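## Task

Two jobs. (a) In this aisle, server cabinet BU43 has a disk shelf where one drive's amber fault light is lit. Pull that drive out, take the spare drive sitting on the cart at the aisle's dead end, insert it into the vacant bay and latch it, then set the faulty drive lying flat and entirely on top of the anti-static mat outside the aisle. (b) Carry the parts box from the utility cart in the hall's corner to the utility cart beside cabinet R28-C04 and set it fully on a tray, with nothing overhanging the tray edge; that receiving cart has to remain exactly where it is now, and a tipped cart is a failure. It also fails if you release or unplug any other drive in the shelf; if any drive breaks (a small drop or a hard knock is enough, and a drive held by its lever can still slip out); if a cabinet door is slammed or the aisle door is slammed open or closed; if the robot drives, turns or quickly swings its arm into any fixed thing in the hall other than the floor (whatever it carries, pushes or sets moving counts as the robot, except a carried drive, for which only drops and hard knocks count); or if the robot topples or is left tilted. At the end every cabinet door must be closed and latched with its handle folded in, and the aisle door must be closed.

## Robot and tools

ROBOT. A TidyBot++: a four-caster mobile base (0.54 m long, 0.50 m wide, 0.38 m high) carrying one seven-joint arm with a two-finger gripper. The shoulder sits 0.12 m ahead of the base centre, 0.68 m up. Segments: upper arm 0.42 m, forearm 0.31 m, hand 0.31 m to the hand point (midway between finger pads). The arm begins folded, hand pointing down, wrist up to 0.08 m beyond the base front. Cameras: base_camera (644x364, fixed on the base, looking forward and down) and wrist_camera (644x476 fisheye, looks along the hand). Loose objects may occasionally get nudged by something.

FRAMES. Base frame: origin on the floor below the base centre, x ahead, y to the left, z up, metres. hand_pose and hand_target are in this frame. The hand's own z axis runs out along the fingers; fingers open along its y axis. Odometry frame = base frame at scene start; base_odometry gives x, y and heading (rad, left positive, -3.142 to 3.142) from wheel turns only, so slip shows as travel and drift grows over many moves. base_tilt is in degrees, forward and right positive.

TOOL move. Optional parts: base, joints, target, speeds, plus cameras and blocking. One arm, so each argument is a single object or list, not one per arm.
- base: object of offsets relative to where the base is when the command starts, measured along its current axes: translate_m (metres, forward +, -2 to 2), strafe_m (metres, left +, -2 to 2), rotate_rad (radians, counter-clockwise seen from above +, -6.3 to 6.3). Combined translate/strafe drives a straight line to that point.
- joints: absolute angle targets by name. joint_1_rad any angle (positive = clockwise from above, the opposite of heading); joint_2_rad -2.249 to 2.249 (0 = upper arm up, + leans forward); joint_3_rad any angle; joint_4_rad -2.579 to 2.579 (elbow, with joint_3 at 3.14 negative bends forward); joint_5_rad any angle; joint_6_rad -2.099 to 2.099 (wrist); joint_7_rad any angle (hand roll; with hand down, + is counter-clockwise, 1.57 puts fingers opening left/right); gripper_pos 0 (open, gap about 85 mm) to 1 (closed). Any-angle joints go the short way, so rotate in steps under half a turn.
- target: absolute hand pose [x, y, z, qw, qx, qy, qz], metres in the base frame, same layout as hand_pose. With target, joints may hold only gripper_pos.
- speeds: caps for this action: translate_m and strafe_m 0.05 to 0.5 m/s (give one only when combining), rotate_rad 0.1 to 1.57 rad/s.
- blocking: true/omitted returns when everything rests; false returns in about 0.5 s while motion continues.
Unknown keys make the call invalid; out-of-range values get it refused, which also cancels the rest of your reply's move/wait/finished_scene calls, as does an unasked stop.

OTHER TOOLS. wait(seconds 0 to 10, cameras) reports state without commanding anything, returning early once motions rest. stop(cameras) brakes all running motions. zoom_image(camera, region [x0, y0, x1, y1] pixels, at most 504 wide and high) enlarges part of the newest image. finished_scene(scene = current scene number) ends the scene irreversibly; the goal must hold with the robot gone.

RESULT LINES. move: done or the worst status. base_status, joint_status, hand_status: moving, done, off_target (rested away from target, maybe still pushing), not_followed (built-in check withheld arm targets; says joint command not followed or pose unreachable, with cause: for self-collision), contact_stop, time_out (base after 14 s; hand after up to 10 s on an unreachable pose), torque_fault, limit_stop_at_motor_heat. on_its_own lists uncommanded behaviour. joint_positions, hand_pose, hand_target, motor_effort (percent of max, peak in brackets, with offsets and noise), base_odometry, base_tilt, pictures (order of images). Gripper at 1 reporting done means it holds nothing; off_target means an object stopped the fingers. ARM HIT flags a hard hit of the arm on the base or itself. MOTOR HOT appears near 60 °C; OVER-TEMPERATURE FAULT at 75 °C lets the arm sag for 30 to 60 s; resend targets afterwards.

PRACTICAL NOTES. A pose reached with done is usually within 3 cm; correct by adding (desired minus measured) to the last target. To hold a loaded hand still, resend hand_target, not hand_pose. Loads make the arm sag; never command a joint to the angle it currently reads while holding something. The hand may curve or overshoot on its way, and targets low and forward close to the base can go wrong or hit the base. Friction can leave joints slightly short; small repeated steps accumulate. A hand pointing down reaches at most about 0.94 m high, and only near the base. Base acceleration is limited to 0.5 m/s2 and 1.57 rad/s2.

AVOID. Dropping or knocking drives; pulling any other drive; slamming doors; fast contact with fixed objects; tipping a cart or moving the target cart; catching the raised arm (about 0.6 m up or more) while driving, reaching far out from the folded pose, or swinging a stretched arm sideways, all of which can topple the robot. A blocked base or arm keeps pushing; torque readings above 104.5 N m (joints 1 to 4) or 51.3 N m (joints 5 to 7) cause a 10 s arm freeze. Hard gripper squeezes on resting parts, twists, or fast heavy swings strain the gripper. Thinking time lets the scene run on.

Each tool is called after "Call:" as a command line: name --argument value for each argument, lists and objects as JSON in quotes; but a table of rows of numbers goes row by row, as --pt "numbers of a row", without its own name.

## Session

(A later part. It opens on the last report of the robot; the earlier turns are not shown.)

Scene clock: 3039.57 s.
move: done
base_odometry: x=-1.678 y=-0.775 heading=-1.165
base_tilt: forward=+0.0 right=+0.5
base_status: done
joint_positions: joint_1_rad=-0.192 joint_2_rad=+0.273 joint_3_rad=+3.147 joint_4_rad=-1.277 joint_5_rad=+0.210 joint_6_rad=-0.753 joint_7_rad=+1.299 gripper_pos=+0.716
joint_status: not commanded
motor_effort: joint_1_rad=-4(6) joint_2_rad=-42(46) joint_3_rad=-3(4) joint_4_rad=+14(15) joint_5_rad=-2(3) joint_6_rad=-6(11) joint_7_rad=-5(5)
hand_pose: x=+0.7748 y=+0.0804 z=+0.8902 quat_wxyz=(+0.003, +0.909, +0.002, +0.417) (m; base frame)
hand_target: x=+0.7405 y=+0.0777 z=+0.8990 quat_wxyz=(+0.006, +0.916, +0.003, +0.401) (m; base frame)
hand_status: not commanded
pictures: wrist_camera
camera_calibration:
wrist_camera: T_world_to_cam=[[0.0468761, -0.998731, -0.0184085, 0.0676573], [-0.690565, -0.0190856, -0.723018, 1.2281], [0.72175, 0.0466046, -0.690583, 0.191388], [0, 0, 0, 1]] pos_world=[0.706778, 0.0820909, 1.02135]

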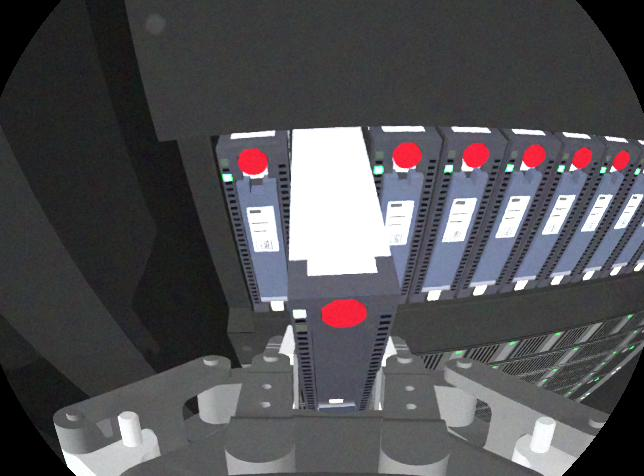

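Call:
move --base '{"translate_m": 0.03}' --speeds '{"translate_m": 0.05}' --cameras '["wrist_camera"]'

Call:
move --joints '{"joint_4_rad": -1.215, "joint_6_rad": -1.045}' --cameras '["wrist_camera"]'

Scene clock: 3063.33 s.
move: done
base_odometry: x=-1.666 y=-0.803 heading=-1.165
base_tilt: forward=-0.1 right=+0.5
base_status: done
joint_positions: joint_1_rad=-0.204 joint_2_rad=+0.225 joint_3_rad=+3.146 joint_4_rad=-1.313 joint_5_rad=+0.210 joint_6_rad=-0.806 joint_7_rad=+1.299 gripper_pos=+0.716
joint_status: not commanded
motor_effort: joint_1_rad=+2(4) joint_2_rad=-30(43) joint_3_rad=+3(5) joint_4_rad=+24(26) joint_5_rad=+7(8) joint_6_rad=+5(9) joint_7_rad=+1(5)
hand_pose: x=+0.7461 y=+0.0808 z=+0.8901 quat_wxyz=(+0.005, +0.917, +0.005, +0.399) (m; base frame)
hand_target: x=+0.7405 y=+0.0777 z=+0.8990 quat_wxyz=(+0.006, +0.916, +0.003, +0.401) (m; base frame)
hand_status: not commanded
pictures: wrist_camera
camera_calibration:
wrist_camera: T_world_to_cam=[[0.0480915, -0.998753, -0.0134027, 0.0639317], [-0.718433, -0.0252653, -0.695137, 1.20468], [0.693931, 0.0430592, -0.718753, 0.25807], [0, 0, 0, 1]] pos_world=[0.683323, 0.0831762, 1.02376]

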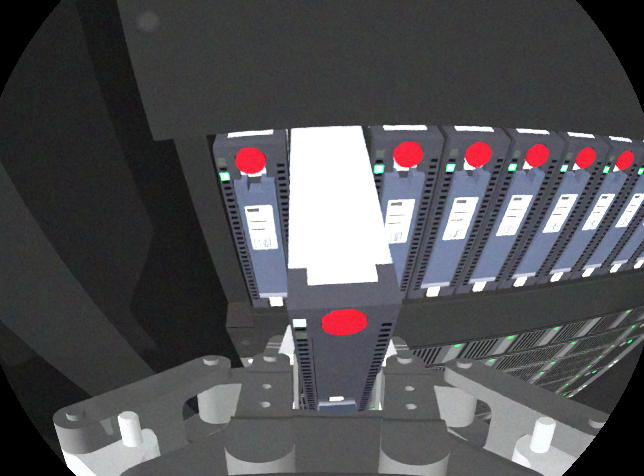

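Scene clock: 3064.23 s.
move: off_target
base_odometry: x=-1.666 y=-0.803 heading=-1.165
base_tilt: forward=-0.1 right=+0.5
base_status: not commanded
joint_positions: joint_1_rad=-0.208 joint_2_rad=+0.250 joint_3_rad=+3.143 joint_4_rad=-1.233 joint_5_rad=+0.206 joint_6_rad=-0.916 joint_7_rad=+1.299 gripper_pos=+0.716
joint_status: joint_6_rad off_target (ended at -0.916, target -1.045); the others done
motor_effort: joint_1_rad=+2(4) joint_2_rad=-40(42) joint_3_rad=+4(6) joint_4_rad=+21(24) joint_5_rad=+11(12) joint_6_rad=-5(6) joint_7_rad=+2(3)
hand_pose: x=+0.7431 y=+0.0807 z=+0.8928 quat_wxyz=(+0.010, +0.927, -0.001, +0.374) (m; base frame)
hand_target: x=+0.7094 y=+0.0627 z=+0.9023 quat_wxyz=(+0.024, +0.939, -0.014, +0.344) (m; base frame)
hand_status: not commanded
pictures: wrist_camera
camera_calibration:
wrist_camera: T_world_to_cam=[[0.0320569, -0.999429, -0.0107186, 0.0736641], [-0.754653, -0.0171713, -0.6559, 1.19563], [0.655341, 0.0291149, -0.754772, 0.324206], [0, 0, 0, 1]] pos_world=[0.687461, 0.0847134, 1.02971]

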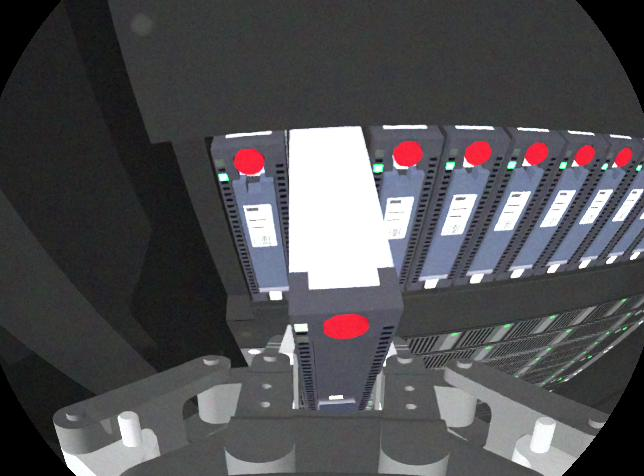

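Call:
move --base '{"translate_m": -0.02, "strafe_m": 0.015}' --speeds '{"translate_m": 0.05}' --cameras '["wrist_camera"]'

Scene clock: 3071.80 s.
move: done
base_odometry: x=-1.660 y=-0.779 heading=-1.165
base_tilt: forward=+0.0 right=+0.5
base_status: done
joint_positions: joint_1_rad=-0.185 joint_2_rad=+0.282 joint_3_rad=+3.145 joint_4_rad=-1.195 joint_5_rad=+0.206 joint_6_rad=-0.915 joint_7_rad=+1.299 gripper_pos=+0.716
joint_status: not commanded
motor_effort: joint_1_rad=-5(7) joint_2_rad=-43(48) joint_3_rad=-1(4) joint_4_rad=+15(20) joint_5_rad=+6(12) joint_6_rad=-11(16) joint_7_rad=-2(3)
hand_pose: x=+0.7590 y=+0.0680 z=+0.8929 quat_wxyz=(+0.015, +0.926, -0.013, +0.377) (m; base frame)
hand_target: x=+0.7094 y=+0.0627 z=+0.9023 quat_wxyz=(+0.024, +0.939, -0.014, +0.344) (m; base frame)
hand_status: not commanded
pictures: wrist_camera
camera_calibration:
wrist_camera: T_world_to_cam=[[0.00758126, -0.999907, -0.0113774, 0.079562], [-0.75008, 0.00183802, -0.661345, 1.2075], [0.661304, 0.0135478, -0.749996, 0.306416], [0, 0, 0, 1]] pos_world=[0.702481, 0.0731839, 1.02929]

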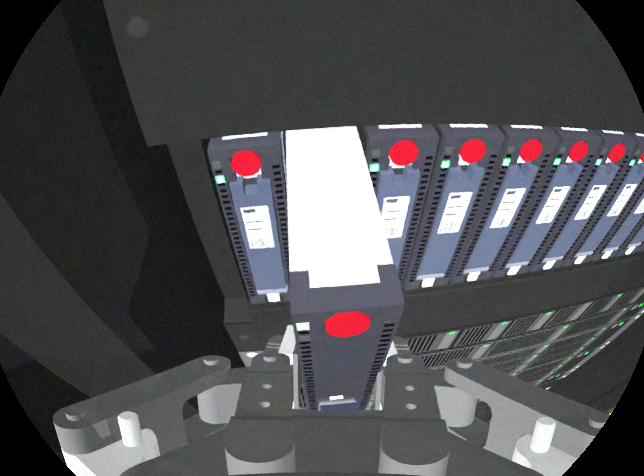

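Call:
move --base '{"translate_m": -0.02}' --speeds '{"translate_m": 0.05}' --cameras '["wrist_camera"]'

Scene clock: 3098.87 s.
move: done
base_odometry: x=-1.668 y=-0.761 heading=-1.166
base_tilt: forward=-0.1 right=+0.5
base_status: done
joint_positions: joint_1_rad=-0.182 joint_2_rad=+0.312 joint_3_rad=+3.146 joint_4_rad=-1.168 joint_5_rad=+0.206 joint_6_rad=-0.886 joint_7_rad=+1.301 gripper_pos=+0.716
joint_status: not commanded
motor_effort: joint_1_rad=-6(8) joint_2_rad=-49(53) joint_3_rad=-3(4) joint_4_rad=+11(15) joint_5_rad=+1(5) joint_6_rad=-16(21) joint_7_rad=-6(6)
hand_pose: x=+0.7766 y=+0.0701 z=+0.8933 quat_wxyz=(+0.013, +0.921, -0.012, +0.388) (m; base frame)
hand_target: x=+0.7094 y=+0.0627 z=+0.9023 quat_wxyz=(+0.024, +0.939, -0.014, +0.344) (m; base frame)
hand_status: not commanded
pictures: wrist_camera
camera_calibration:
wrist_camera: T_world_to_cam=[[0.0118292, -0.999846, -0.0129467, 0.0796976], [-0.734078, 0.000108137, -0.679065, 1.22448], [0.678962, 0.0175367, -0.733964, 0.266751], [0, 0, 0, 1]] pos_world=[0.716809, 0.074875, 1.02832]

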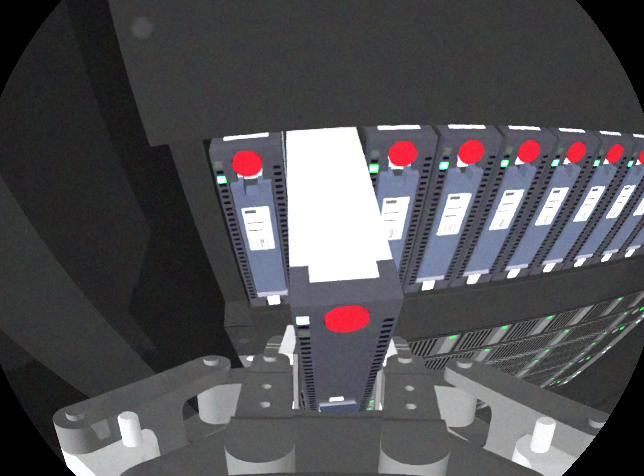

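Call:
zoom_image --camera "wrist_camera" --region '[0, 230, 330, 476]'

Call:
zoom_image --camera "wrist_camera" --region '[200, 100, 460, 300]'

Scaled by 1.527.

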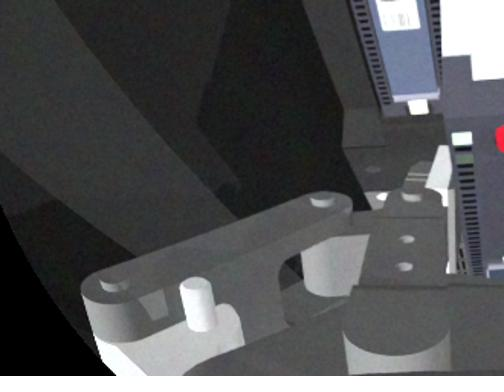

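Scaled by 1.938.

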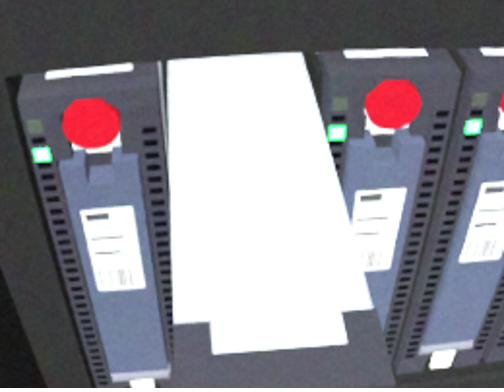

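Call:
move --base '{"translate_m": 0.03}' --speeds '{"translate_m": 0.05}' --cameras '[]'

Call:
move --joints '{"joint_7_rad": 1.35}' --cameras '["wrist_camera"]'

Scene clock: 3145.67 s.
move: done
base_odometry: x=-1.656 y=-0.789 heading=-1.165
base_tilt: forward=-0.1 right=+0.5
base_status: done
joint_positions: joint_1_rad=-0.192 joint_2_rad=+0.268 joint_3_rad=+3.146 joint_4_rad=-1.198 joint_5_rad=+0.203 joint_6_rad=-0.950 joint_7_rad=+1.301 gripper_pos=+0.716
joint_status: not commanded
motor_effort: joint_1_rad=-1(6) joint_2_rad=-39(51) joint_3_rad=+3(4) joint_4_rad=+19(21) joint_5_rad=+11(12) joint_6_rad=-6(16) joint_7_rad=+1(6)
hand_pose: x=+0.7472 y=+0.0691 z=+0.8928 quat_wxyz=(+0.016, +0.930, -0.012, +0.366) (m; base frame)
hand_target: x=+0.7094 y=+0.0627 z=+0.9023 quat_wxyz=(+0.024, +0.939, -0.014, +0.344) (m; base frame)
hand_status: not commanded
pictures: none
No camera images: "cameras" was empty.

Scene clock: 3146.27 s.
move: done
base_odometry: x=-1.656 y=-0.789 heading=-1.165
base_tilt: forward=-0.1 right=+0.5
base_status: not commanded
joint_positions: joint_1_rad=-0.191 joint_2_rad=+0.268 joint_3_rad=+3.146 joint_4_rad=-1.198 joint_5_rad=+0.201 joint_6_rad=-0.950 joint_7_rad=+1.318 gripper_pos=+0.716
joint_status: all done
motor_effort: joint_1_rad=-2(4) joint_2_rad=-37(39) joint_3_rad=+1(3) joint_4_rad=+17(20) joint_5_rad=+12(13) joint_6_rad=-8(9) joint_7_rad=+4(6)
hand_pose: x=+0.7472 y=+0.0690 z=+0.8927 quat_wxyz=(+0.018, +0.930, -0.005, +0.366) (m; base frame)
hand_target: x=+0.7094 y=+0.0627 z=+0.9023 quat_wxyz=(+0.033, +0.939, +0.009, +0.343) (m; base frame)
hand_status: not commanded
pictures: wrist_camera
camera_calibration:
wrist_camera: T_world_to_cam=[[0.0199146, -0.999801, 0.000612686, 0.060866], [-0.766136, -0.015654, -0.642488, 1.19497], [0.64237, 0.0123255, -0.766296, 0.342868], [0, 0, 0, 1]] pos_world=[0.694046, 0.0753339, 1.03045]

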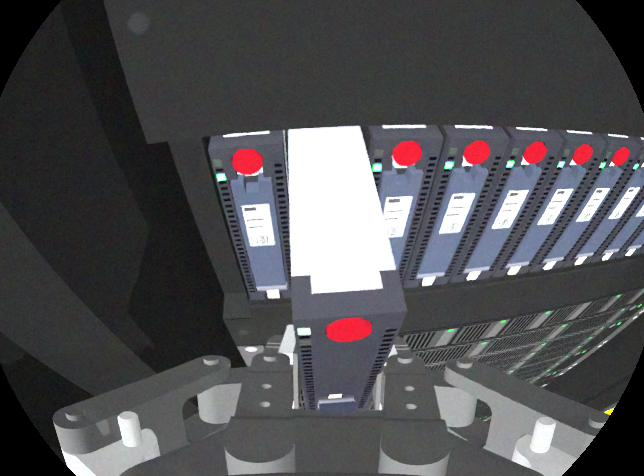

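Call:
move --base '{"translate_m": -0.02}' --speeds '{"translate_m": 0.05}' --cameras '["wrist_camera"]'

Scene clock: 3167.97 s.
move: done
base_odometry: x=-1.664 y=-0.771 heading=-1.166
base_tilt: forward=+0.0 right=+0.5
base_status: done
joint_positions: joint_1_rad=-0.187 joint_2_rad=+0.295 joint_3_rad=+3.146 joint_4_rad=-1.179 joint_5_rad=+0.201 joint_6_rad=-0.913 joint_7_rad=+1.321 gripper_pos=+0.716
joint_status: not commanded
motor_effort: joint_1_rad=-6(7) joint_2_rad=-45(49) joint_3_rad=-2(4) joint_4_rad=+13(17) joint_5_rad=+6(11) joint_6_rad=-14(18) joint_7_rad=+0(4)
hand_pose: x=+0.7648 y=+0.0709 z=+0.8931 quat_wxyz=(+0.016, +0.925, -0.003, +0.379) (m; base frame)
hand_target: x=+0.7094 y=+0.0627 z=+0.9023 quat_wxyz=(+0.033, +0.939, +0.009, +0.343) (m; base frame)
hand_status: not commanded
pictures: wrist_camera
camera_calibration:
wrist_camera: T_world_to_cam=[[0.0251589, -0.999683, -0.000944872, 0.059763], [-0.747686, -0.0181895, -0.663803, 1.21382], [0.663576, 0.017407, -0.747907, 0.298802], [0, 0, 0, 1]] pos_world=[0.707777, 0.0766217, 1.02927]

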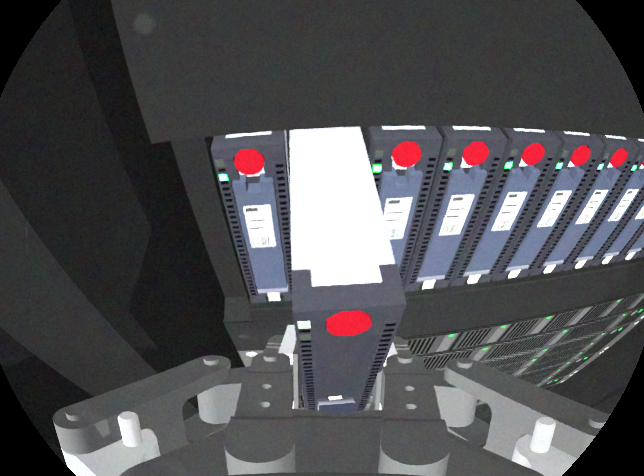

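Call:
move --joints '{"joint_7_rad": 1.42}' --cameras '[]'

Call:
move --joints '{"joint_7_rad": 1.22}' --cameras '[]'

Call:
move --joints '{"joint_7_rad": 1.35}' --cameras '["wrist_camera"]'

Scene clock: 3210.67 s.
move: done
base_odometry: x=-1.664 y=-0.771 heading=-1.166
base_tilt: forward=-0.1 right=+0.6
base_status: not commanded
joint_positions: joint_1_rad=-0.182 joint_2_rad=+0.295 joint_3_rad=+3.146 joint_4_rad=-1.179 joint_5_rad=+0.193 joint_6_rad=-0.912 joint_7_rad=+1.364 gripper_pos=+0.716
joint_status: all done
motor_effort: joint_1_rad=-6(8) joint_2_rad=-43(46) joint_3_rad=-2(3) joint_4_rad=+12(13) joint_5_rad=+9(12) joint_6_rad=-15(17) joint_7_rad=+6(7)
hand_pose: x=+0.7650 y=+0.0699 z=+0.8931 quat_wxyz=(+0.021, +0.925, +0.014, +0.378) (m; base frame)
hand_target: x=+0.7094 y=+0.0627 z=+0.9023 quat_wxyz=(+0.045, +0.938, +0.042, +0.342) (m; base frame)
hand_status: not commanded
pictures: none
No camera images: "cameras" was empty.

Scene clock: 3211.57 s.
move: done
base_odometry: x=-1.664 y=-0.771 heading=-1.166
base_tilt: forward=+0.0 right=+0.5
base_status: not commanded
joint_positions: joint_1_rad=-0.191 joint_2_rad=+0.295 joint_3_rad=+3.146 joint_4_rad=-1.179 joint_5_rad=+0.211 joint_6_rad=-0.915 joint_7_rad=+1.274 gripper_pos=+0.716
joint_status: all done
motor_effort: joint_1_rad=-4(7) joint_2_rad=-46(48) joint_3_rad=+0(2) joint_4_rad=+15(16) joint_5_rad=+2(10) joint_6_rad=-11(16) joint_7_rad=-7(11)
hand_pose: x=+0.7647 y=+0.0707 z=+0.8932 quat_wxyz=(+0.011, +0.925, -0.022, +0.379) (m; base frame)
hand_target: x=+0.7094 y=+0.0627 z=+0.9023 quat_wxyz=(+0.011, +0.937, -0.052, +0.344) (m; base frame)
hand_status: not commanded
pictures: none
No camera images: "cameras" was empty.

Scene clock: 3212.43 s.
move: done
base_odometry: x=-1.664 y=-0.771 heading=-1.166
base_tilt: forward=+0.0 right=+0.5
base_status: not commanded
joint_positions: joint_1_rad=-0.184 joint_2_rad=+0.294 joint_3_rad=+3.146 joint_4_rad=-1.178 joint_5_rad=+0.195 joint_6_rad=-0.914 joint_7_rad=+1.328 gripper_pos=+0.716
joint_status: all done
motor_effort: joint_1_rad=-3(6) joint_2_rad=-44(46) joint_3_rad=+0(2) joint_4_rad=+14(15) joint_5_rad=+8(11) joint_6_rad=-13(16) joint_7_rad=+2(8)
hand_pose: x=+0.7647 y=+0.0706 z=+0.8931 quat_wxyz=(+0.015, +0.925, -0.002, +0.378) (m; base frame)
hand_target: x=+0.7094 y=+0.0627 z=+0.9023 quat_wxyz=(+0.033, +0.939, +0.009, +0.343) (m; base frame)
hand_status: not commanded
pictures: wrist_camera
camera_calibration:
wrist_camera: T_world_to_cam=[[0.0273647, -0.999623, -0.00208657, 0.0587653], [-0.748481, -0.019106, -0.662881, 1.21364], [0.662592, 0.0197013, -0.748722, 0.300187], [0, 0, 0, 1]] pos_world=[0.707875, 0.0760168, 1.02938]

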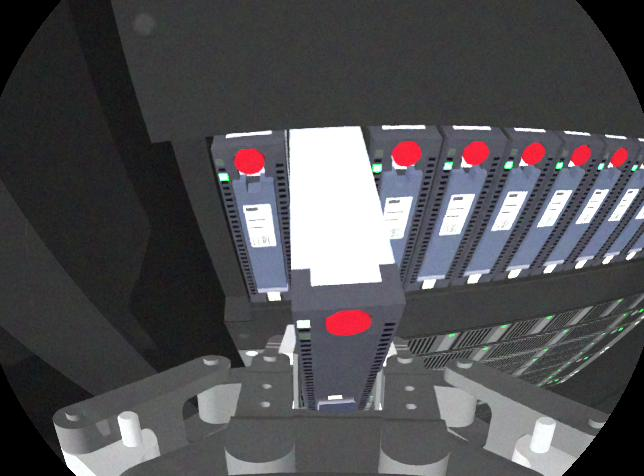

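Call:
move --joints '{"joint_2_rad": 0.24, "joint_4_rad": -1.247, "joint_6_rad": -1.085}' --cameras '["wrist_camera"]'

Scene clock: 3311.57 s.
move: off_target
base_odometry: x=-1.664 y=-0.771 heading=-1.166
base_tilt: forward=-0.1 right=+0.5
base_status: not commanded
joint_positions: joint_1_rad=-0.184 joint_2_rad=+0.295 joint_3_rad=+3.146 joint_4_rad=-1.179 joint_5_rad=+0.195 joint_6_rad=-0.914 joint_7_rad=+1.328 gripper_pos=+0.716
joint_status: joint_2_rad off_target (ended at +0.295, target +0.240); joint_4_rad off_target (ended at -1.179, target -1.247); joint_6_rad off_target (ended at -0.914, target -1.085)
motor_effort: joint_1_rad=-5(5) joint_2_rad=-40(44) joint_3_rad=-1(1) joint_4_rad=+9(14) joint_5_rad=+7(8) joint_6_rad=-17(17) joint_7_rad=+2(3)
hand_pose: x=+0.7647 y=+0.0706 z=+0.8925 quat_wxyz=(+0.015, +0.926, -0.002, +0.378) (m; base frame)
hand_target: x=+0.6994 y=+0.0594 z=+0.8607 quat_wxyz=(+0.043, +0.955, +0.010, +0.295) (m; base frame)
hand_status: not commanded
pictures: wrist_camera
camera_calibration:
wrist_camera: T_world_to_cam=[[0.027443, -0.999622, -0.00190912, 0.0585227], [-0.749225, -0.0193044, -0.662034, 1.21299], [0.661747, 0.0195986, -0.749471, 0.301051], [0, 0, 0, 1]] pos_world=[0.707973, 0.0760163, 1.02878]

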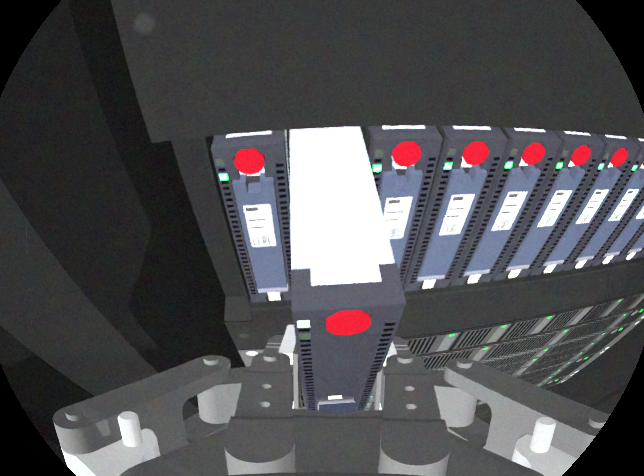

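Call:
move --joints '{"joint_2_rad": 0.248, "joint_4_rad": -1.257, "joint_6_rad": -1.105, "joint_7_rad": 1.28}' --cameras '[]'

Call:
move --joints '{"joint_7_rad": 1.38}' --cameras '[]'

Call:
move --joints '{"joint_2_rad": 0.256, "joint_4_rad": -1.267, "joint_6_rad": -1.125, "joint_7_rad": 1.28}' --cameras '[]'

Call:
move --joints '{"joint_7_rad": 1.38}' --cameras '["wrist_camera"]'

Scene clock: 3340.97 s.
move: off_target
base_odometry: x=-1.664 y=-0.771 heading=-1.166
base_tilt: forward=+0.0 right=+0.6
base_status: not commanded
joint_positions: joint_1_rad=-0.185 joint_2_rad=+0.295 joint_3_rad=+3.146 joint_4_rad=-1.179 joint_5_rad=+0.196 joint_6_rad=-0.914 joint_7_rad=+1.307 gripper_pos=+0.716
joint_status: joint_2_rad off_target (ended at +0.295, target +0.248); joint_4_rad off_target (ended at -1.179, target -1.257); joint_6_rad off_target (ended at -0.914, target -1.105); the others done
motor_effort: joint_1_rad=-3(4) joint_2_rad=-39(40) joint_3_rad=-1(2) joint_4_rad=+7(9) joint_5_rad=+3(7) joint_6_rad=-17(18) joint_7_rad=-3(5)
hand_pose: x=+0.7645 y=+0.0707 z=+0.8923 quat_wxyz=(+0.011, +0.926, -0.012, +0.378) (m; base frame)
hand_target: x=+0.6933 y=+0.0575 z=+0.8481 quat_wxyz=(+0.037, +0.959, -0.024, +0.278) (m; base frame)
hand_status: not commanded
pictures: none
No camera images: "cameras" was empty.

Scene clock: 3341.80 s.
move: done
base_odometry: x=-1.664 y=-0.771 heading=-1.166
base_tilt: forward=+0.1 right=+0.6
base_status: not commanded
joint_positions: joint_1_rad=-0.183 joint_2_rad=+0.295 joint_3_rad=+3.146 joint_4_rad=-1.179 joint_5_rad=+0.192 joint_6_rad=-0.914 joint_7_rad=+1.344 gripper_pos=+0.716
joint_status: all done
motor_effort: joint_1_rad=-4(7) joint_2_rad=-37(39) joint_3_rad=-1(3) joint_4_rad=+5(7) joint_5_rad=+8(10) joint_6_rad=-20(21) joint_7_rad=+4(6)
hand_pose: x=+0.7646 y=+0.0701 z=+0.8922 quat_wxyz=(+0.017, +0.926, +0.004, +0.377) (m; base frame)
hand_target: x=+0.6933 y=+0.0575 z=+0.8481 quat_wxyz=(+0.051, +0.959, +0.024, +0.276) (m; base frame)
hand_status: not commanded
pictures: none
No camera images: "cameras" was empty.

Scene clock: 3342.63 s.
move: off_target
base_odometry: x=-1.664 y=-0.771 heading=-1.166
base_tilt: forward=-0.1 right=+0.5
base_status: not commanded
joint_positions: joint_1_rad=-0.185 joint_2_rad=+0.295 joint_3_rad=+3.146 joint_4_rad=-1.179 joint_5_rad=+0.197 joint_6_rad=-0.915 joint_7_rad=+1.306 gripper_pos=+0.716
joint_status: joint_4_rad off_target (ended at -1.179, target -1.267); joint_6_rad off_target (ended at -0.915, target -1.125); the others done
motor_effort: joint_1_rad=-2(4) joint_2_rad=-39(39) joint_3_rad=+0(1) joint_4_rad=+6(7) joint_5_rad=+3(8) joint_6_rad=-18(21) joint_7_rad=-3(6)
hand_pose: x=+0.7644 y=+0.0705 z=+0.8922 quat_wxyz=(+0.012, +0.926, -0.011, +0.378) (m; base frame)
hand_target: x=+0.6869 y=+0.0557 z=+0.8359 quat_wxyz=(+0.042, +0.964, -0.024, +0.261) (m; base frame)
hand_status: not commanded
pictures: none
No camera images: "cameras" was empty.

Scene clock: 3343.47 s.
move: done
base_odometry: x=-1.664 y=-0.771 heading=-1.166
base_tilt: forward=-0.1 right=+0.5
base_status: not commanded
joint_positions: joint_1_rad=-0.184 joint_2_rad=+0.295 joint_3_rad=+3.147 joint_4_rad=-1.179 joint_5_rad=+0.194 joint_6_rad=-0.915 joint_7_rad=+1.344 gripper_pos=+0.716
joint_status: all done
motor_effort: joint_1_rad=-4(7) joint_2_rad=-36(39) joint_3_rad=-1(3) joint_4_rad=+4(7) joint_5_rad=+7(10) joint_6_rad=-21(22) joint_7_rad=+4(6)
hand_pose: x=+0.7644 y=+0.0702 z=+0.8920 quat_wxyz=(+0.018, +0.926, +0.005, +0.377) (m; base frame)
hand_target: x=+0.6869 y=+0.0557 z=+0.8359 quat_wxyz=(+0.055, +0.964, +0.024, +0.258) (m; base frame)
hand_status: not commanded
pictures: wrist_camera
camera_calibration:
wrist_camera: T_world_to_cam=[[0.0383091, -0.99923, 0.0085222, 0.0404321], [-0.750358, -0.0343979, -0.660136, 1.21265], [0.659921, 0.0188945, -0.751098, 0.303836], [0, 0, 0, 1]] pos_world=[0.707867, 0.0763727, 1.02838]

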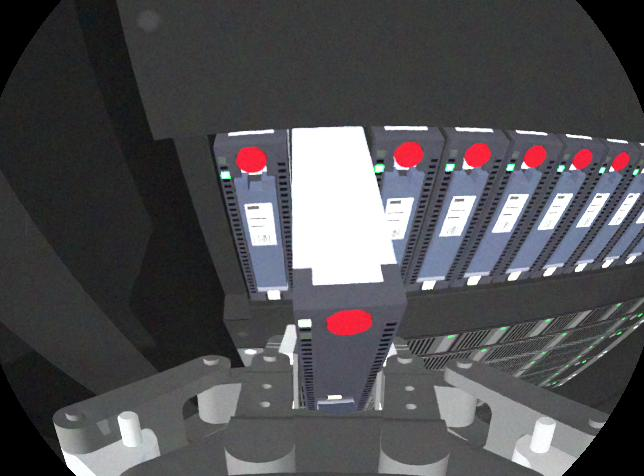

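Call:
zoom_image --camera "wrist_camera" --region '[220, 280, 460, 460]'

Scaled by 2.100.

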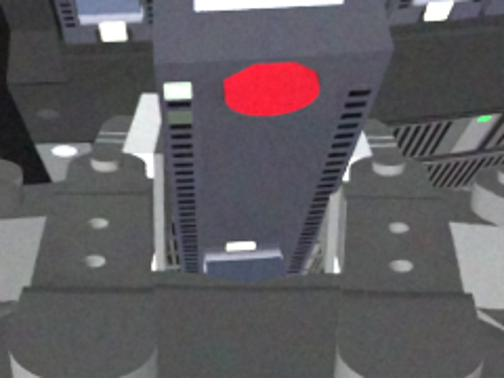

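Call:
move --joints '{"joint_2_rad": 0.244, "joint_4_rad": -1.25, "joint_6_rad": -1.09, "joint_7_rad": 1.33, "joint_5_rad": 0.18}' --cameras '[]'

Call:
move --joints '{"joint_5_rad": 0.15}' --cameras '[]'

Call:
move --joints '{"joint_5_rad": 0.12}' --cameras '["wrist_camera"]'

Scene clock: 3442.13 s.
move: off_target
base_odometry: x=-1.664 y=-0.771 heading=-1.166
base_tilt: forward=-0.1 right=+0.5
base_status: not commanded
joint_positions: joint_1_rad=-0.184 joint_2_rad=+0.295 joint_3_rad=+3.147 joint_4_rad=-1.179 joint_5_rad=+0.192 joint_6_rad=-0.915 joint_7_rad=+1.330 gripper_pos=+0.716
joint_status: joint_2_rad off_target (ended at +0.295, target +0.244); joint_4_rad off_target (ended at -1.179, target -1.250); joint_6_rad off_target (ended at -0.915, target -1.090); the others done
motor_effort: joint_1_rad=-4(5) joint_2_rad=-38(39) joint_3_rad=-1(2) joint_4_rad=+7(7) joint_5_rad=+6(8) joint_6_rad=-17(21) joint_7_rad=+1(5)
hand_pose: x=+0.7644 y=+0.0706 z=+0.8922 quat_wxyz=(+0.014, +0.926, -0.002, +0.377) (m; base frame)
hand_target: x=+0.6966 y=+0.0670 z=+0.8545 quat_wxyz=(+0.027, +0.958, -0.002, +0.287) (m; base frame)
hand_status: not commanded
pictures: none
No camera images: "cameras" was empty.

Scene clock: 3442.57 s.
move: done
base_odometry: x=-1.664 y=-0.771 heading=-1.166
base_tilt: forward=+0.0 right=+0.4
base_status: not commanded
joint_positions: joint_1_rad=-0.183 joint_2_rad=+0.295 joint_3_rad=+3.148 joint_4_rad=-1.179 joint_5_rad=+0.186 joint_6_rad=-0.915 joint_7_rad=+1.330 gripper_pos=+0.716
joint_status: all done
motor_effort: joint_1_rad=-5(8) joint_2_rad=-37(38) joint_3_rad=-2(5) joint_4_rad=+6(7) joint_5_rad=+4(5) joint_6_rad=-18(19) joint_7_rad=+0(1)
hand_pose: x=+0.7644 y=+0.0707 z=+0.8921 quat_wxyz=(+0.012, +0.926, -0.004, +0.377) (m; base frame)
hand_target: x=+0.6951 y=+0.0750 z=+0.8532 quat_wxyz=(+0.013, +0.959, -0.005, +0.284) (m; base frame)
hand_status: not commanded
pictures: none
No camera images: "cameras" was empty.

Scene clock: 3443.00 s.
move: done
base_odometry: x=-1.664 y=-0.771 heading=-1.166
base_tilt: forward=-0.1 right=+0.5
base_status: not commanded
joint_positions: joint_1_rad=-0.181 joint_2_rad=+0.295 joint_3_rad=+3.150 joint_4_rad=-1.178 joint_5_rad=+0.177 joint_6_rad=-0.915 joint_7_rad=+1.330 gripper_pos=+0.716
joint_status: all done
motor_effort: joint_1_rad=-4(7) joint_2_rad=-36(37) joint_3_rad=-3(4) joint_4_rad=+6(6) joint_5_rad=+1(4) joint_6_rad=-17(19) joint_7_rad=-2(2)
hand_pose: x=+0.7643 y=+0.0710 z=+0.8920 quat_wxyz=(+0.009, +0.926, -0.006, +0.376) (m; base frame)
hand_target: x=+0.6936 y=+0.0830 z=+0.8520 quat_wxyz=(-0.002, +0.960, -0.008, +0.281) (m; base frame)
hand_status: not commanded
pictures: wrist_camera
camera_calibration:
wrist_camera: T_world_to_cam=[[0.024133, -0.999555, -0.0175203, 0.0753447], [-0.751283, -0.00657116, -0.659948, 1.21127], [0.659539, 0.0290892, -0.751107, 0.303419], [0, 0, 0, 1]] pos_world=[0.708071, 0.0744444, 1.0286]

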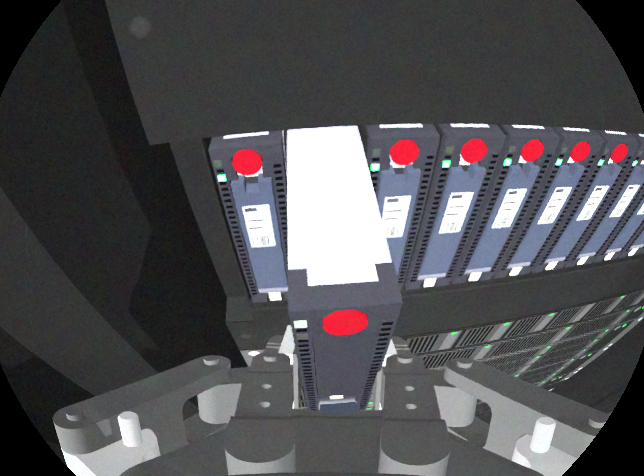

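Call:
move --joints '{"joint_1_rad": -0.184, "joint_2_rad": 0.295, "joint_3_rad": 3.147, "joint_4_rad": -1.179, "joint_5_rad": 0.183, "joint_6_rad": -0.915, "joint_7_rad": 1.33}' --cameras '[]'

Call:
move --base '{"translate_m": 0.03}' --speeds '{"translate_m": 0.05}' --cameras '["wrist_camera"]'

Scene clock: 3497.80 s.
move: done
base_odometry: x=-1.664 y=-0.771 heading=-1.166
base_tilt: forward=+0.0 right=+0.6
base_status: not commanded
joint_positions: joint_1_rad=-0.181 joint_2_rad=+0.296 joint_3_rad=+3.150 joint_4_rad=-1.176 joint_5_rad=+0.177 joint_6_rad=-0.913 joint_7_rad=+1.330 gripper_pos=+0.716
joint_status: all done
motor_effort: joint_1_rad=-3(6) joint_2_rad=-34(38) joint_3_rad=-1(3) joint_4_rad=+17(17) joint_5_rad=+2(3) joint_6_rad=-2(18) joint_7_rad=-2(3)
hand_pose: x=+0.7654 y=+0.0709 z=+0.8925 quat_wxyz=(+0.009, +0.926, -0.007, +0.378) (m; base frame)
hand_target: x=+0.7640 y=+0.0727 z=+0.8916 quat_wxyz=(+0.010, +0.926, -0.003, +0.376) (m; base frame)
hand_status: not commanded
pictures: none
No camera images: "cameras" was empty.

Scene clock: 3498.80 s.
move: done
base_odometry: x=-1.652 y=-0.799 heading=-1.166
base_tilt: forward=-0.1 right=+0.5
base_status: done
joint_positions: joint_1_rad=-0.184 joint_2_rad=+0.256 joint_3_rad=+3.144 joint_4_rad=-1.202 joint_5_rad=+0.175 joint_6_rad=-0.972 joint_7_rad=+1.330 gripper_pos=+0.716
joint_status: not commanded
motor_effort: joint_1_rad=+1(3) joint_2_rad=-21(35) joint_3_rad=+3(5) joint_4_rad=+27(29) joint_5_rad=+11(12) joint_6_rad=+13(17) joint_7_rad=+2(3)
hand_pose: x=+0.7383 y=+0.0700 z=+0.8924 quat_wxyz=(+0.010, +0.934, -0.006, +0.357) (m; base frame)
hand_target: x=+0.7640 y=+0.0727 z=+0.8916 quat_wxyz=(+0.010, +0.926, -0.003, +0.376) (m; base frame)
hand_status: not commanded
pictures: wrist_camera
camera_calibration:
wrist_camera: T_world_to_cam=[[0.0220767, -0.999629, -0.0159617, 0.0750952], [-0.777979, -0.00714999, -0.628249, 1.18342], [0.627902, 0.0262875, -0.777848, 0.368362], [0, 0, 0, 1]] pos_world=[0.687724, 0.0738454, 1.03121]

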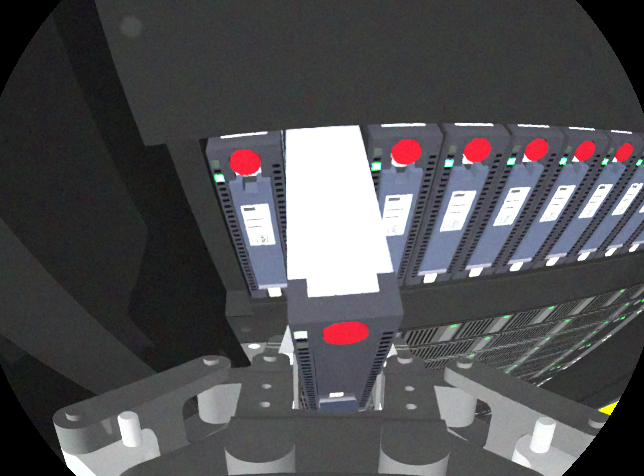

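Call:
move --base '{"translate_m": 0.03}' --speeds '{"translate_m": 0.05}' --cameras '["wrist_camera"]'

Scene clock: 3506.03 s.
move: done
base_odometry: x=-1.641 y=-0.826 heading=-1.165
base_tilt: forward=-0.1 right=+0.5
base_status: done
joint_positions: joint_1_rad=-0.186 joint_2_rad=+0.222 joint_3_rad=+3.141 joint_4_rad=-1.222 joint_5_rad=+0.170 joint_6_rad=-1.025 joint_7_rad=+1.330 gripper_pos=+0.716
joint_status: not commanded
motor_effort: joint_1_rad=+0(4) joint_2_rad=-13(22) joint_3_rad=+4(6) joint_4_rad=+32(33) joint_5_rad=+13(15) joint_6_rad=+22(25) joint_7_rad=+3(3)
hand_pose: x=+0.7147 y=+0.0676 z=+0.8922 quat_wxyz=(+0.012, +0.941, -0.008, +0.339) (m; base frame)
hand_target: x=+0.7640 y=+0.0727 z=+0.8916 quat_wxyz=(+0.010, +0.926, -0.003, +0.376) (m; base frame)
hand_status: not commanded
pictures: wrist_camera
camera_calibration:
wrist_camera: T_world_to_cam=[[0.0169331, -0.999731, -0.0158255, 0.0768451], [-0.801928, -0.00412599, -0.597407, 1.15427], [0.597181, 0.0228068, -0.801782, 0.426598], [0, 0, 0, 1]] pos_world=[0.669586, 0.0718576, 1.03282]

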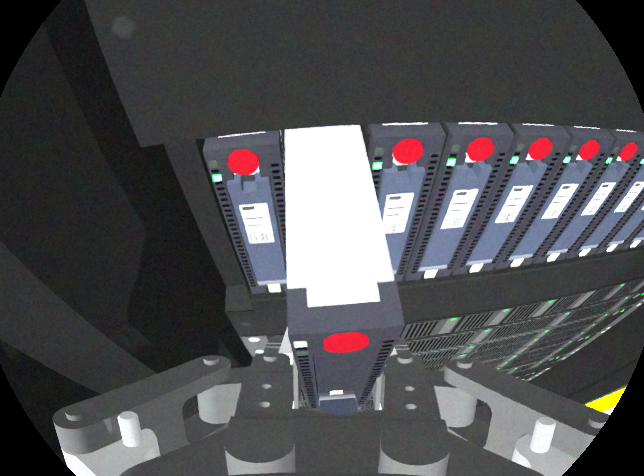

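Call:
move --joints '{"joint_1_rad": -0.186, "joint_2_rad": 0.222, "joint_3_rad": 3.141, "joint_4_rad": -1.222, "joint_5_rad": 0.17, "joint_6_rad": -1.025, "joint_7_rad": 1.33}' --cameras '[]'

Call:
move --joints '{"gripper_pos": 0.66}' --cameras '["wrist_camera"]'

Call:
move --joints '{"gripper_pos": 0.5}' --cameras '["wrist_camera"]'

Scene clock: 3526.53 s.
move: done
base_odometry: x=-1.641 y=-0.826 heading=-1.165
base_tilt: forward=-0.1 right=+0.5
base_status: not commanded
joint_positions: joint_1_rad=-0.186 joint_2_rad=+0.219 joint_3_rad=+3.141 joint_4_rad=-1.224 joint_5_rad=+0.170 joint_6_rad=-1.026 joint_7_rad=+1.330 gripper_pos=+0.716
joint_status: all done
motor_effort: joint_1_rad=+1(2) joint_2_rad=-22(23) joint_3_rad=+4(4) joint_4_rad=+26(32) joint_5_rad=+13(14) joint_6_rad=+9(22) joint_7_rad=+3(4)
hand_pose: x=+0.7136 y=+0.0675 z=+0.8925 quat_wxyz=(+0.011, +0.941, -0.008, +0.339) (m; base frame)
hand_target: x=+0.7147 y=+0.0680 z=+0.8922 quat_wxyz=(+0.011, +0.941, -0.008, +0.339) (m; base frame)
hand_status: not commanded
pictures: none
No camera images: "cameras" was empty.

Scene clock: 3527.17 s.
move: done
base_odometry: x=-1.640 y=-0.826 heading=-1.166
base_tilt: forward=+0.0 right=+0.5
base_status: not commanded
joint_positions: joint_1_rad=-0.187 joint_2_rad=+0.224 joint_3_rad=+3.141 joint_4_rad=-1.220 joint_5_rad=+0.175 joint_6_rad=-1.026 joint_7_rad=+1.330 gripper_pos=+0.660
joint_status: all done
motor_effort: joint_1_rad=+0(3) joint_2_rad=-28(29) joint_3_rad=+1(5) joint_4_rad=+20(26) joint_5_rad=+3(13) joint_6_rad=+5(9) joint_7_rad=+0(3)
hand_pose: x=+0.7155 y=+0.0672 z=+0.8917 quat_wxyz=(+0.014, +0.941, -0.007, +0.339) (m; base frame)
hand_target: x=+0.7147 y=+0.0680 z=+0.8922 quat_wxyz=(+0.011, +0.941, -0.008, +0.339) (m; base frame)
hand_status: not commanded
pictures: wrist_camera
camera_calibration:
wrist_camera: T_world_to_cam=[[0.0173322, -0.999785, -0.0113907, 0.0721762], [-0.802135, -0.00710291, -0.597101, 1.15465], [0.596892, 0.019486, -0.802085, 0.42646], [0, 0, 0, 1]] pos_world=[0.670385, 0.0720521, 1.03232]

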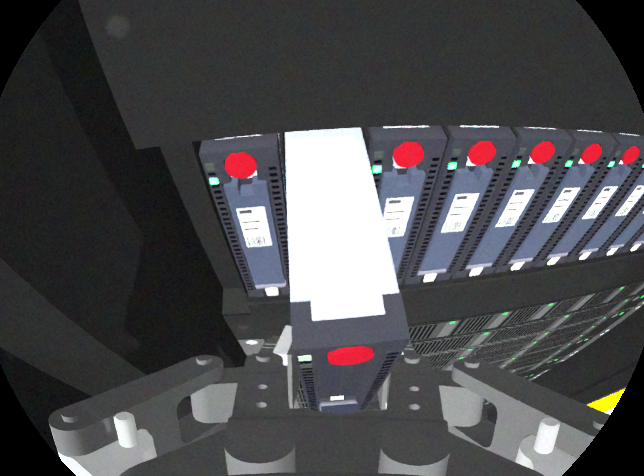

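Scene clock: 3527.77 s.
move: done
base_odometry: x=-1.640 y=-0.826 heading=-1.166
base_tilt: forward=-0.1 right=+0.5
base_status: not commanded
joint_positions: joint_1_rad=-0.187 joint_2_rad=+0.224 joint_3_rad=+3.141 joint_4_rad=-1.220 joint_5_rad=+0.175 joint_6_rad=-1.026 joint_7_rad=+1.330 gripper_pos=+0.500
joint_status: all done
motor_effort: joint_1_rad=+0(1) joint_2_rad=-29(29) joint_3_rad=+0(1) joint_4_rad=+20(21) joint_5_rad=+2(3) joint_6_rad=+4(5) joint_7_rad=+0(0)
hand_pose: x=+0.7155 y=+0.0672 z=+0.8917 quat_wxyz=(+0.014, +0.941, -0.007, +0.339) (m; base frame)
hand_target: x=+0.7147 y=+0.0680 z=+0.8922 quat_wxyz=(+0.011, +0.941, -0.008, +0.339) (m; base frame)
hand_status: not commanded
pictures: wrist_camera
camera_calibration:
wrist_camera: T_world_to_cam=[[0.0173322, -0.999785, -0.0113907, 0.0721762], [-0.802135, -0.00710291, -0.597101, 1.15465], [0.596892, 0.019486, -0.802085, 0.42646], [0, 0, 0, 1]] pos_world=[0.670385, 0.0720521, 1.03232]

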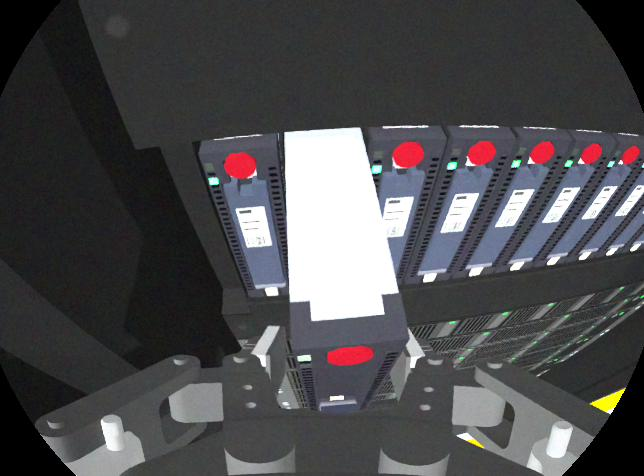

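Call:
move --base '{"translate_m": -0.23}' --speeds '{"translate_m": 0.1}' --cameras '["wrist_camera"]'

Call:
move --joints '{"joint_1_rad": 0.0, "joint_2_rad": 0.35, "joint_3_rad": 3.14, "joint_4_rad": -1.78, "joint_5_rad": 0.0, "joint_6_rad": 0.56, "joint_7_rad": 1.57}' --cameras '["wrist_camera", "base_camera"]'

Scene clock: 3559.57 s.
move: done
base_odometry: x=-1.731 y=-0.614 heading=-1.167
base_tilt: forward=-0.1 right=+0.6
base_status: done
joint_positions: joint_1_rad=-0.187 joint_2_rad=+0.225 joint_3_rad=+3.141 joint_4_rad=-1.220 joint_5_rad=+0.175 joint_6_rad=-1.026 joint_7_rad=+1.330 gripper_pos=+0.500
joint_status: not commanded
motor_effort: joint_1_rad=+0(1) joint_2_rad=-29(32) joint_3_rad=+0(1) joint_4_rad=+21(21) joint_5_rad=+2(3) joint_6_rad=+4(5) joint_7_rad=+0(0)
hand_pose: x=+0.7156 y=+0.0672 z=+0.8912 quat_wxyz=(+0.014, +0.941, -0.007, +0.338) (m; base frame)
hand_target: x=+0.7147 y=+0.0680 z=+0.8922 quat_wxyz=(+0.011, +0.941, -0.008, +0.339) (m; base frame)
hand_status: not commanded
pictures: wrist_camera
camera_calibration:
wrist_camera: T_world_to_cam=[[0.0173437, -0.999786, -0.011265, 0.0720289], [-0.802646, -0.00720389, -0.596412, 1.15429], [0.596203, 0.0193858, -0.8026, 0.426963], [0, 0, 0, 1]] pos_world=[0.670685, 0.0720519, 1.03193]

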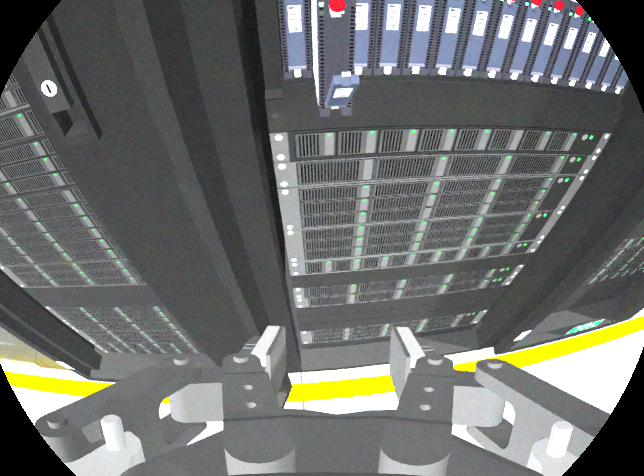

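Scene clock: 3562.03 s.
move: done
base_odometry: x=-1.731 y=-0.614 heading=-1.167
base_tilt: forward=-0.1 right=+0.5
base_status: not commanded
joint_positions: joint_1_rad=-0.014 joint_2_rad=+0.335 joint_3_rad=+3.141 joint_4_rad=-1.758 joint_5_rad=+0.078 joint_6_rad=+0.492 joint_7_rad=+1.527 gripper_pos=+0.500
joint_status: all done
motor_effort: joint_1_rad=+0(2) joint_2_rad=-32(33) joint_3_rad=+0(1) joint_4_rad=+20(22) joint_5_rad=+0(3) joint_6_rad=+7(8) joint_7_rad=+0(1)
hand_pose: x=+0.8404 y=+0.0234 z=+0.9124 quat_wxyz=(-0.010, +0.718, +0.027, +0.696) (m; base frame)
hand_target: x=+0.8410 y=+0.0023 z=+0.9105 quat_wxyz=(-0.001, +0.707, +0.000, +0.707) (m; base frame)
hand_status: not commanded
pictures: base_camera, wrist_camera
camera_calibration:
wrist_camera: T_world_to_cam=[[0.10284, -0.994152, 0.0329459, -0.0859548], [-0.0805953, -0.0413407, -0.995889, 1.02516], [0.991427, 0.0997622, -0.0843755, -0.618918], [0, 0, 0, 1]] pos_world=[0.705075, 0.0186733, 0.971558]

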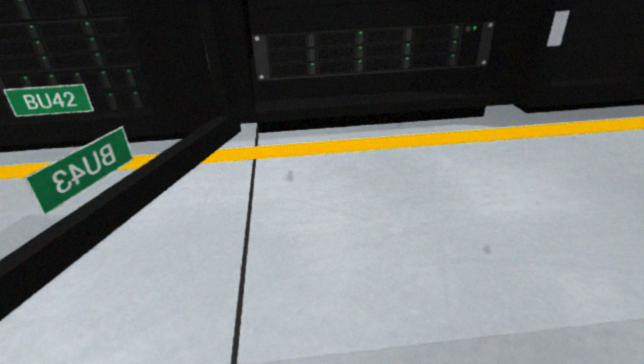

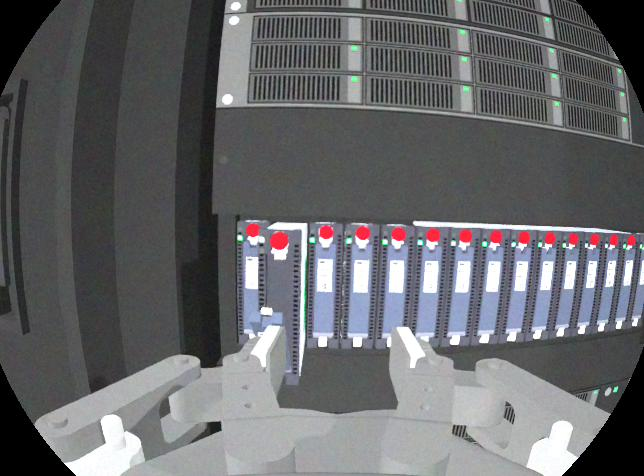

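Call:
move --joints '{"joint_1_rad": 0.014, "joint_2_rad": 0.42, "joint_3_rad": 3.14, "joint_4_rad": -1.795, "joint_5_rad": -0.075, "joint_6_rad": 0.68, "joint_7_rad": 1.61}' --cameras '["wrist_camera"]'

Scene clock: 3581.90 s.
move: done
base_odometry: x=-1.731 y=-0.614 heading=-1.167
base_tilt: forward=-0.1 right=+0.5
base_status: not commanded
joint_positions: joint_1_rad=+0.000 joint_2_rad=+0.413 joint_3_rad=+3.141 joint_4_rad=-1.776 joint_5_rad=+0.003 joint_6_rad=+0.618 joint_7_rad=+1.568 gripper_pos=+0.500
joint_status: all done
motor_effort: joint_1_rad=+0(2) joint_2_rad=-34(36) joint_3_rad=+0(1) joint_4_rad=+19(20) joint_5_rad=+1(2) joint_6_rad=+7(8) joint_7_rad=+0(1)
hand_pose: x=+0.8554 y=+0.0021 z=+0.8854 quat_wxyz=(-0.001, +0.707, +0.000, +0.707) (m; base frame)
hand_target: x=+0.8525 y=-0.0227 z=+0.8879 quat_wxyz=(+0.014, +0.694, -0.028, +0.719) (m; base frame)
hand_status: not commanded
pictures: wrist_camera
camera_calibration:
wrist_camera: T_world_to_cam=[[0.0521139, -0.998593, 0.00979179, -0.043932], [-0.0503664, -0.0124209, -0.998654, 0.97517], [0.99737, 0.0515505, -0.0509428, -0.668535], [0, 0, 0, 1]] pos_world=[0.718182, 0.0027056, 0.94023]

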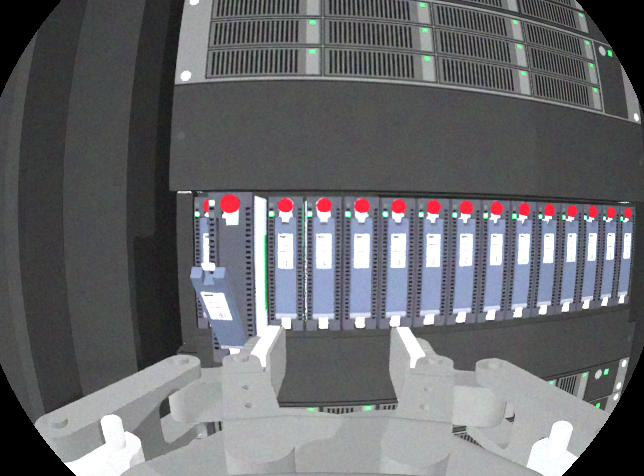

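Call:
move --base '{"strafe_m": 0.06}' --speeds '{"strafe_m": 0.05}' --cameras '["wrist_camera", "base_camera"]'

Scene clock: 3597.13 s.
move: done
base_odometry: x=-1.676 y=-0.591 heading=-1.167
base_tilt: forward=-0.1 right=+0.5
base_status: done
joint_positions: joint_1_rad=+0.006 joint_2_rad=+0.413 joint_3_rad=+3.141 joint_4_rad=-1.776 joint_5_rad=+0.001 joint_6_rad=+0.618 joint_7_rad=+1.568 gripper_pos=+0.500
joint_status: not commanded
motor_effort: joint_1_rad=+0(3) joint_2_rad=-34(35) joint_3_rad=+0(2) joint_4_rad=+19(20) joint_5_rad=+1(1) joint_6_rad=+7(8) joint_7_rad=+0(1)
hand_pose: x=+0.8554 y=-0.0025 z=+0.8854 quat_wxyz=(+0.001, +0.707, -0.003, +0.707) (m; base frame)
hand_target: x=+0.8525 y=-0.0227 z=+0.8879 quat_wxyz=(+0.014, +0.694, -0.028, +0.719) (m; base frame)
hand_status: not commanded
pictures: base_camera, wrist_camera
camera_calibration:
wrist_camera: T_world_to_cam=[[0.0453389, -0.998938, 0.00819491, -0.0413479], [-0.0504268, -0.0104815, -0.998673, 0.975187], [0.997698, 0.0448655, -0.0508485, -0.668674], [0, 0, 0, 1]] pos_world=[0.718185, -0.00108224, 0.94023]

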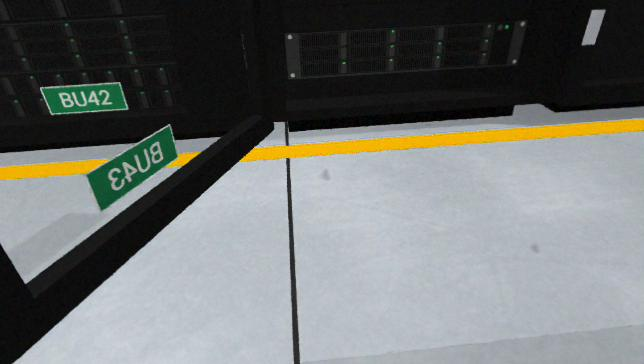

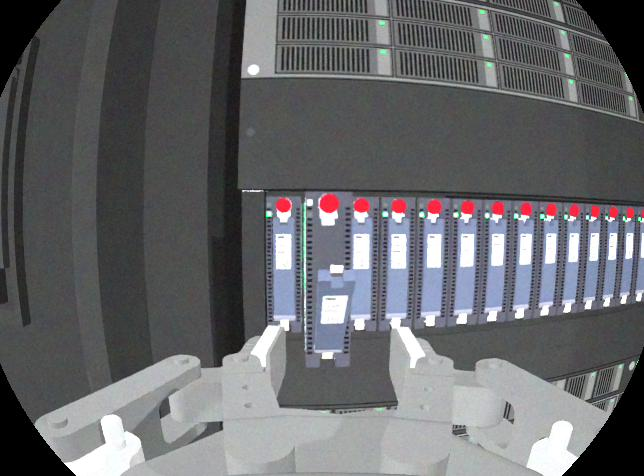

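Call:
move --base '{"strafe_m": 0.005}' --speeds '{"strafe_m": 0.05}' --cameras '[]'

Call:
move --base '{"translate_m": 0.05}' --speeds '{"translate_m": 0.05}' --cameras '["wrist_camera"]'

Scene clock: 3619.37 s.
move: done
base_odometry: x=-1.671 y=-0.588 heading=-1.167
base_tilt: forward=-0.1 right=+0.5
base_status: done
joint_positions: joint_1_rad=+0.008 joint_2_rad=+0.413 joint_3_rad=+3.141 joint_4_rad=-1.776 joint_5_rad=+0.000 joint_6_rad=+0.618 joint_7_rad=+1.568 gripper_pos=+0.500
joint_status: not commanded
motor_effort: joint_1_rad=+0(4) joint_2_rad=-34(35) joint_3_rad=+0(2) joint_4_rad=+19(20) joint_5_rad=+1(1) joint_6_rad=+7(8) joint_7_rad=+0(0)
hand_pose: x=+0.8553 y=-0.0041 z=+0.8854 quat_wxyz=(+0.001, +0.707, -0.004, +0.707) (m; base frame)
hand_target: x=+0.8525 y=-0.0227 z=+0.8879 quat_wxyz=(+0.014, +0.694, -0.028, +0.719) (m; base frame)
hand_status: not commanded
pictures: none
No camera images: "cameras" was empty.

Scene clock: 3620.83 s.
move: done
base_odometry: x=-1.651 y=-0.634 heading=-1.166
base_tilt: forward=-0.1 right=+0.5
base_status: done
joint_positions: joint_1_rad=+0.008 joint_2_rad=+0.414 joint_3_rad=+3.141 joint_4_rad=-1.776 joint_5_rad=+0.000 joint_6_rad=+0.619 joint_7_rad=+1.568 gripper_pos=+0.500
joint_status: not commanded
motor_effort: joint_1_rad=-1(1) joint_2_rad=-34(36) joint_3_rad=+0(1) joint_4_rad=+19(20) joint_5_rad=+1(1) joint_6_rad=+8(8) joint_7_rad=+0(0)
hand_pose: x=+0.8555 y=-0.0041 z=+0.8844 quat_wxyz=(+0.001, +0.707, -0.004, +0.707) (m; base frame)
hand_target: x=+0.8525 y=-0.0227 z=+0.8879 quat_wxyz=(+0.014, +0.694, -0.028, +0.719) (m; base frame)
hand_status: not commanded
pictures: wrist_camera
camera_calibration:
wrist_camera: T_world_to_cam=[[0.0429119, -0.999051, 0.00744964, -0.0402008], [-0.0514828, -0.0096578, -0.998627, 0.975104], [0.997752, 0.0424694, -0.0518484, -0.667959], [0, 0, 0, 1]] pos_world=[0.718383, -0.00237751, 0.939432]

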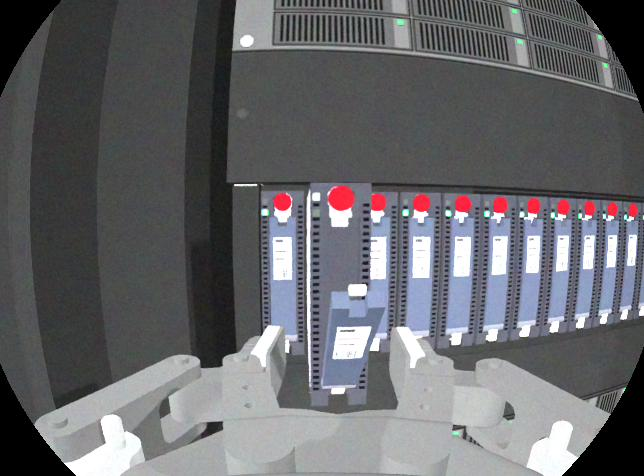

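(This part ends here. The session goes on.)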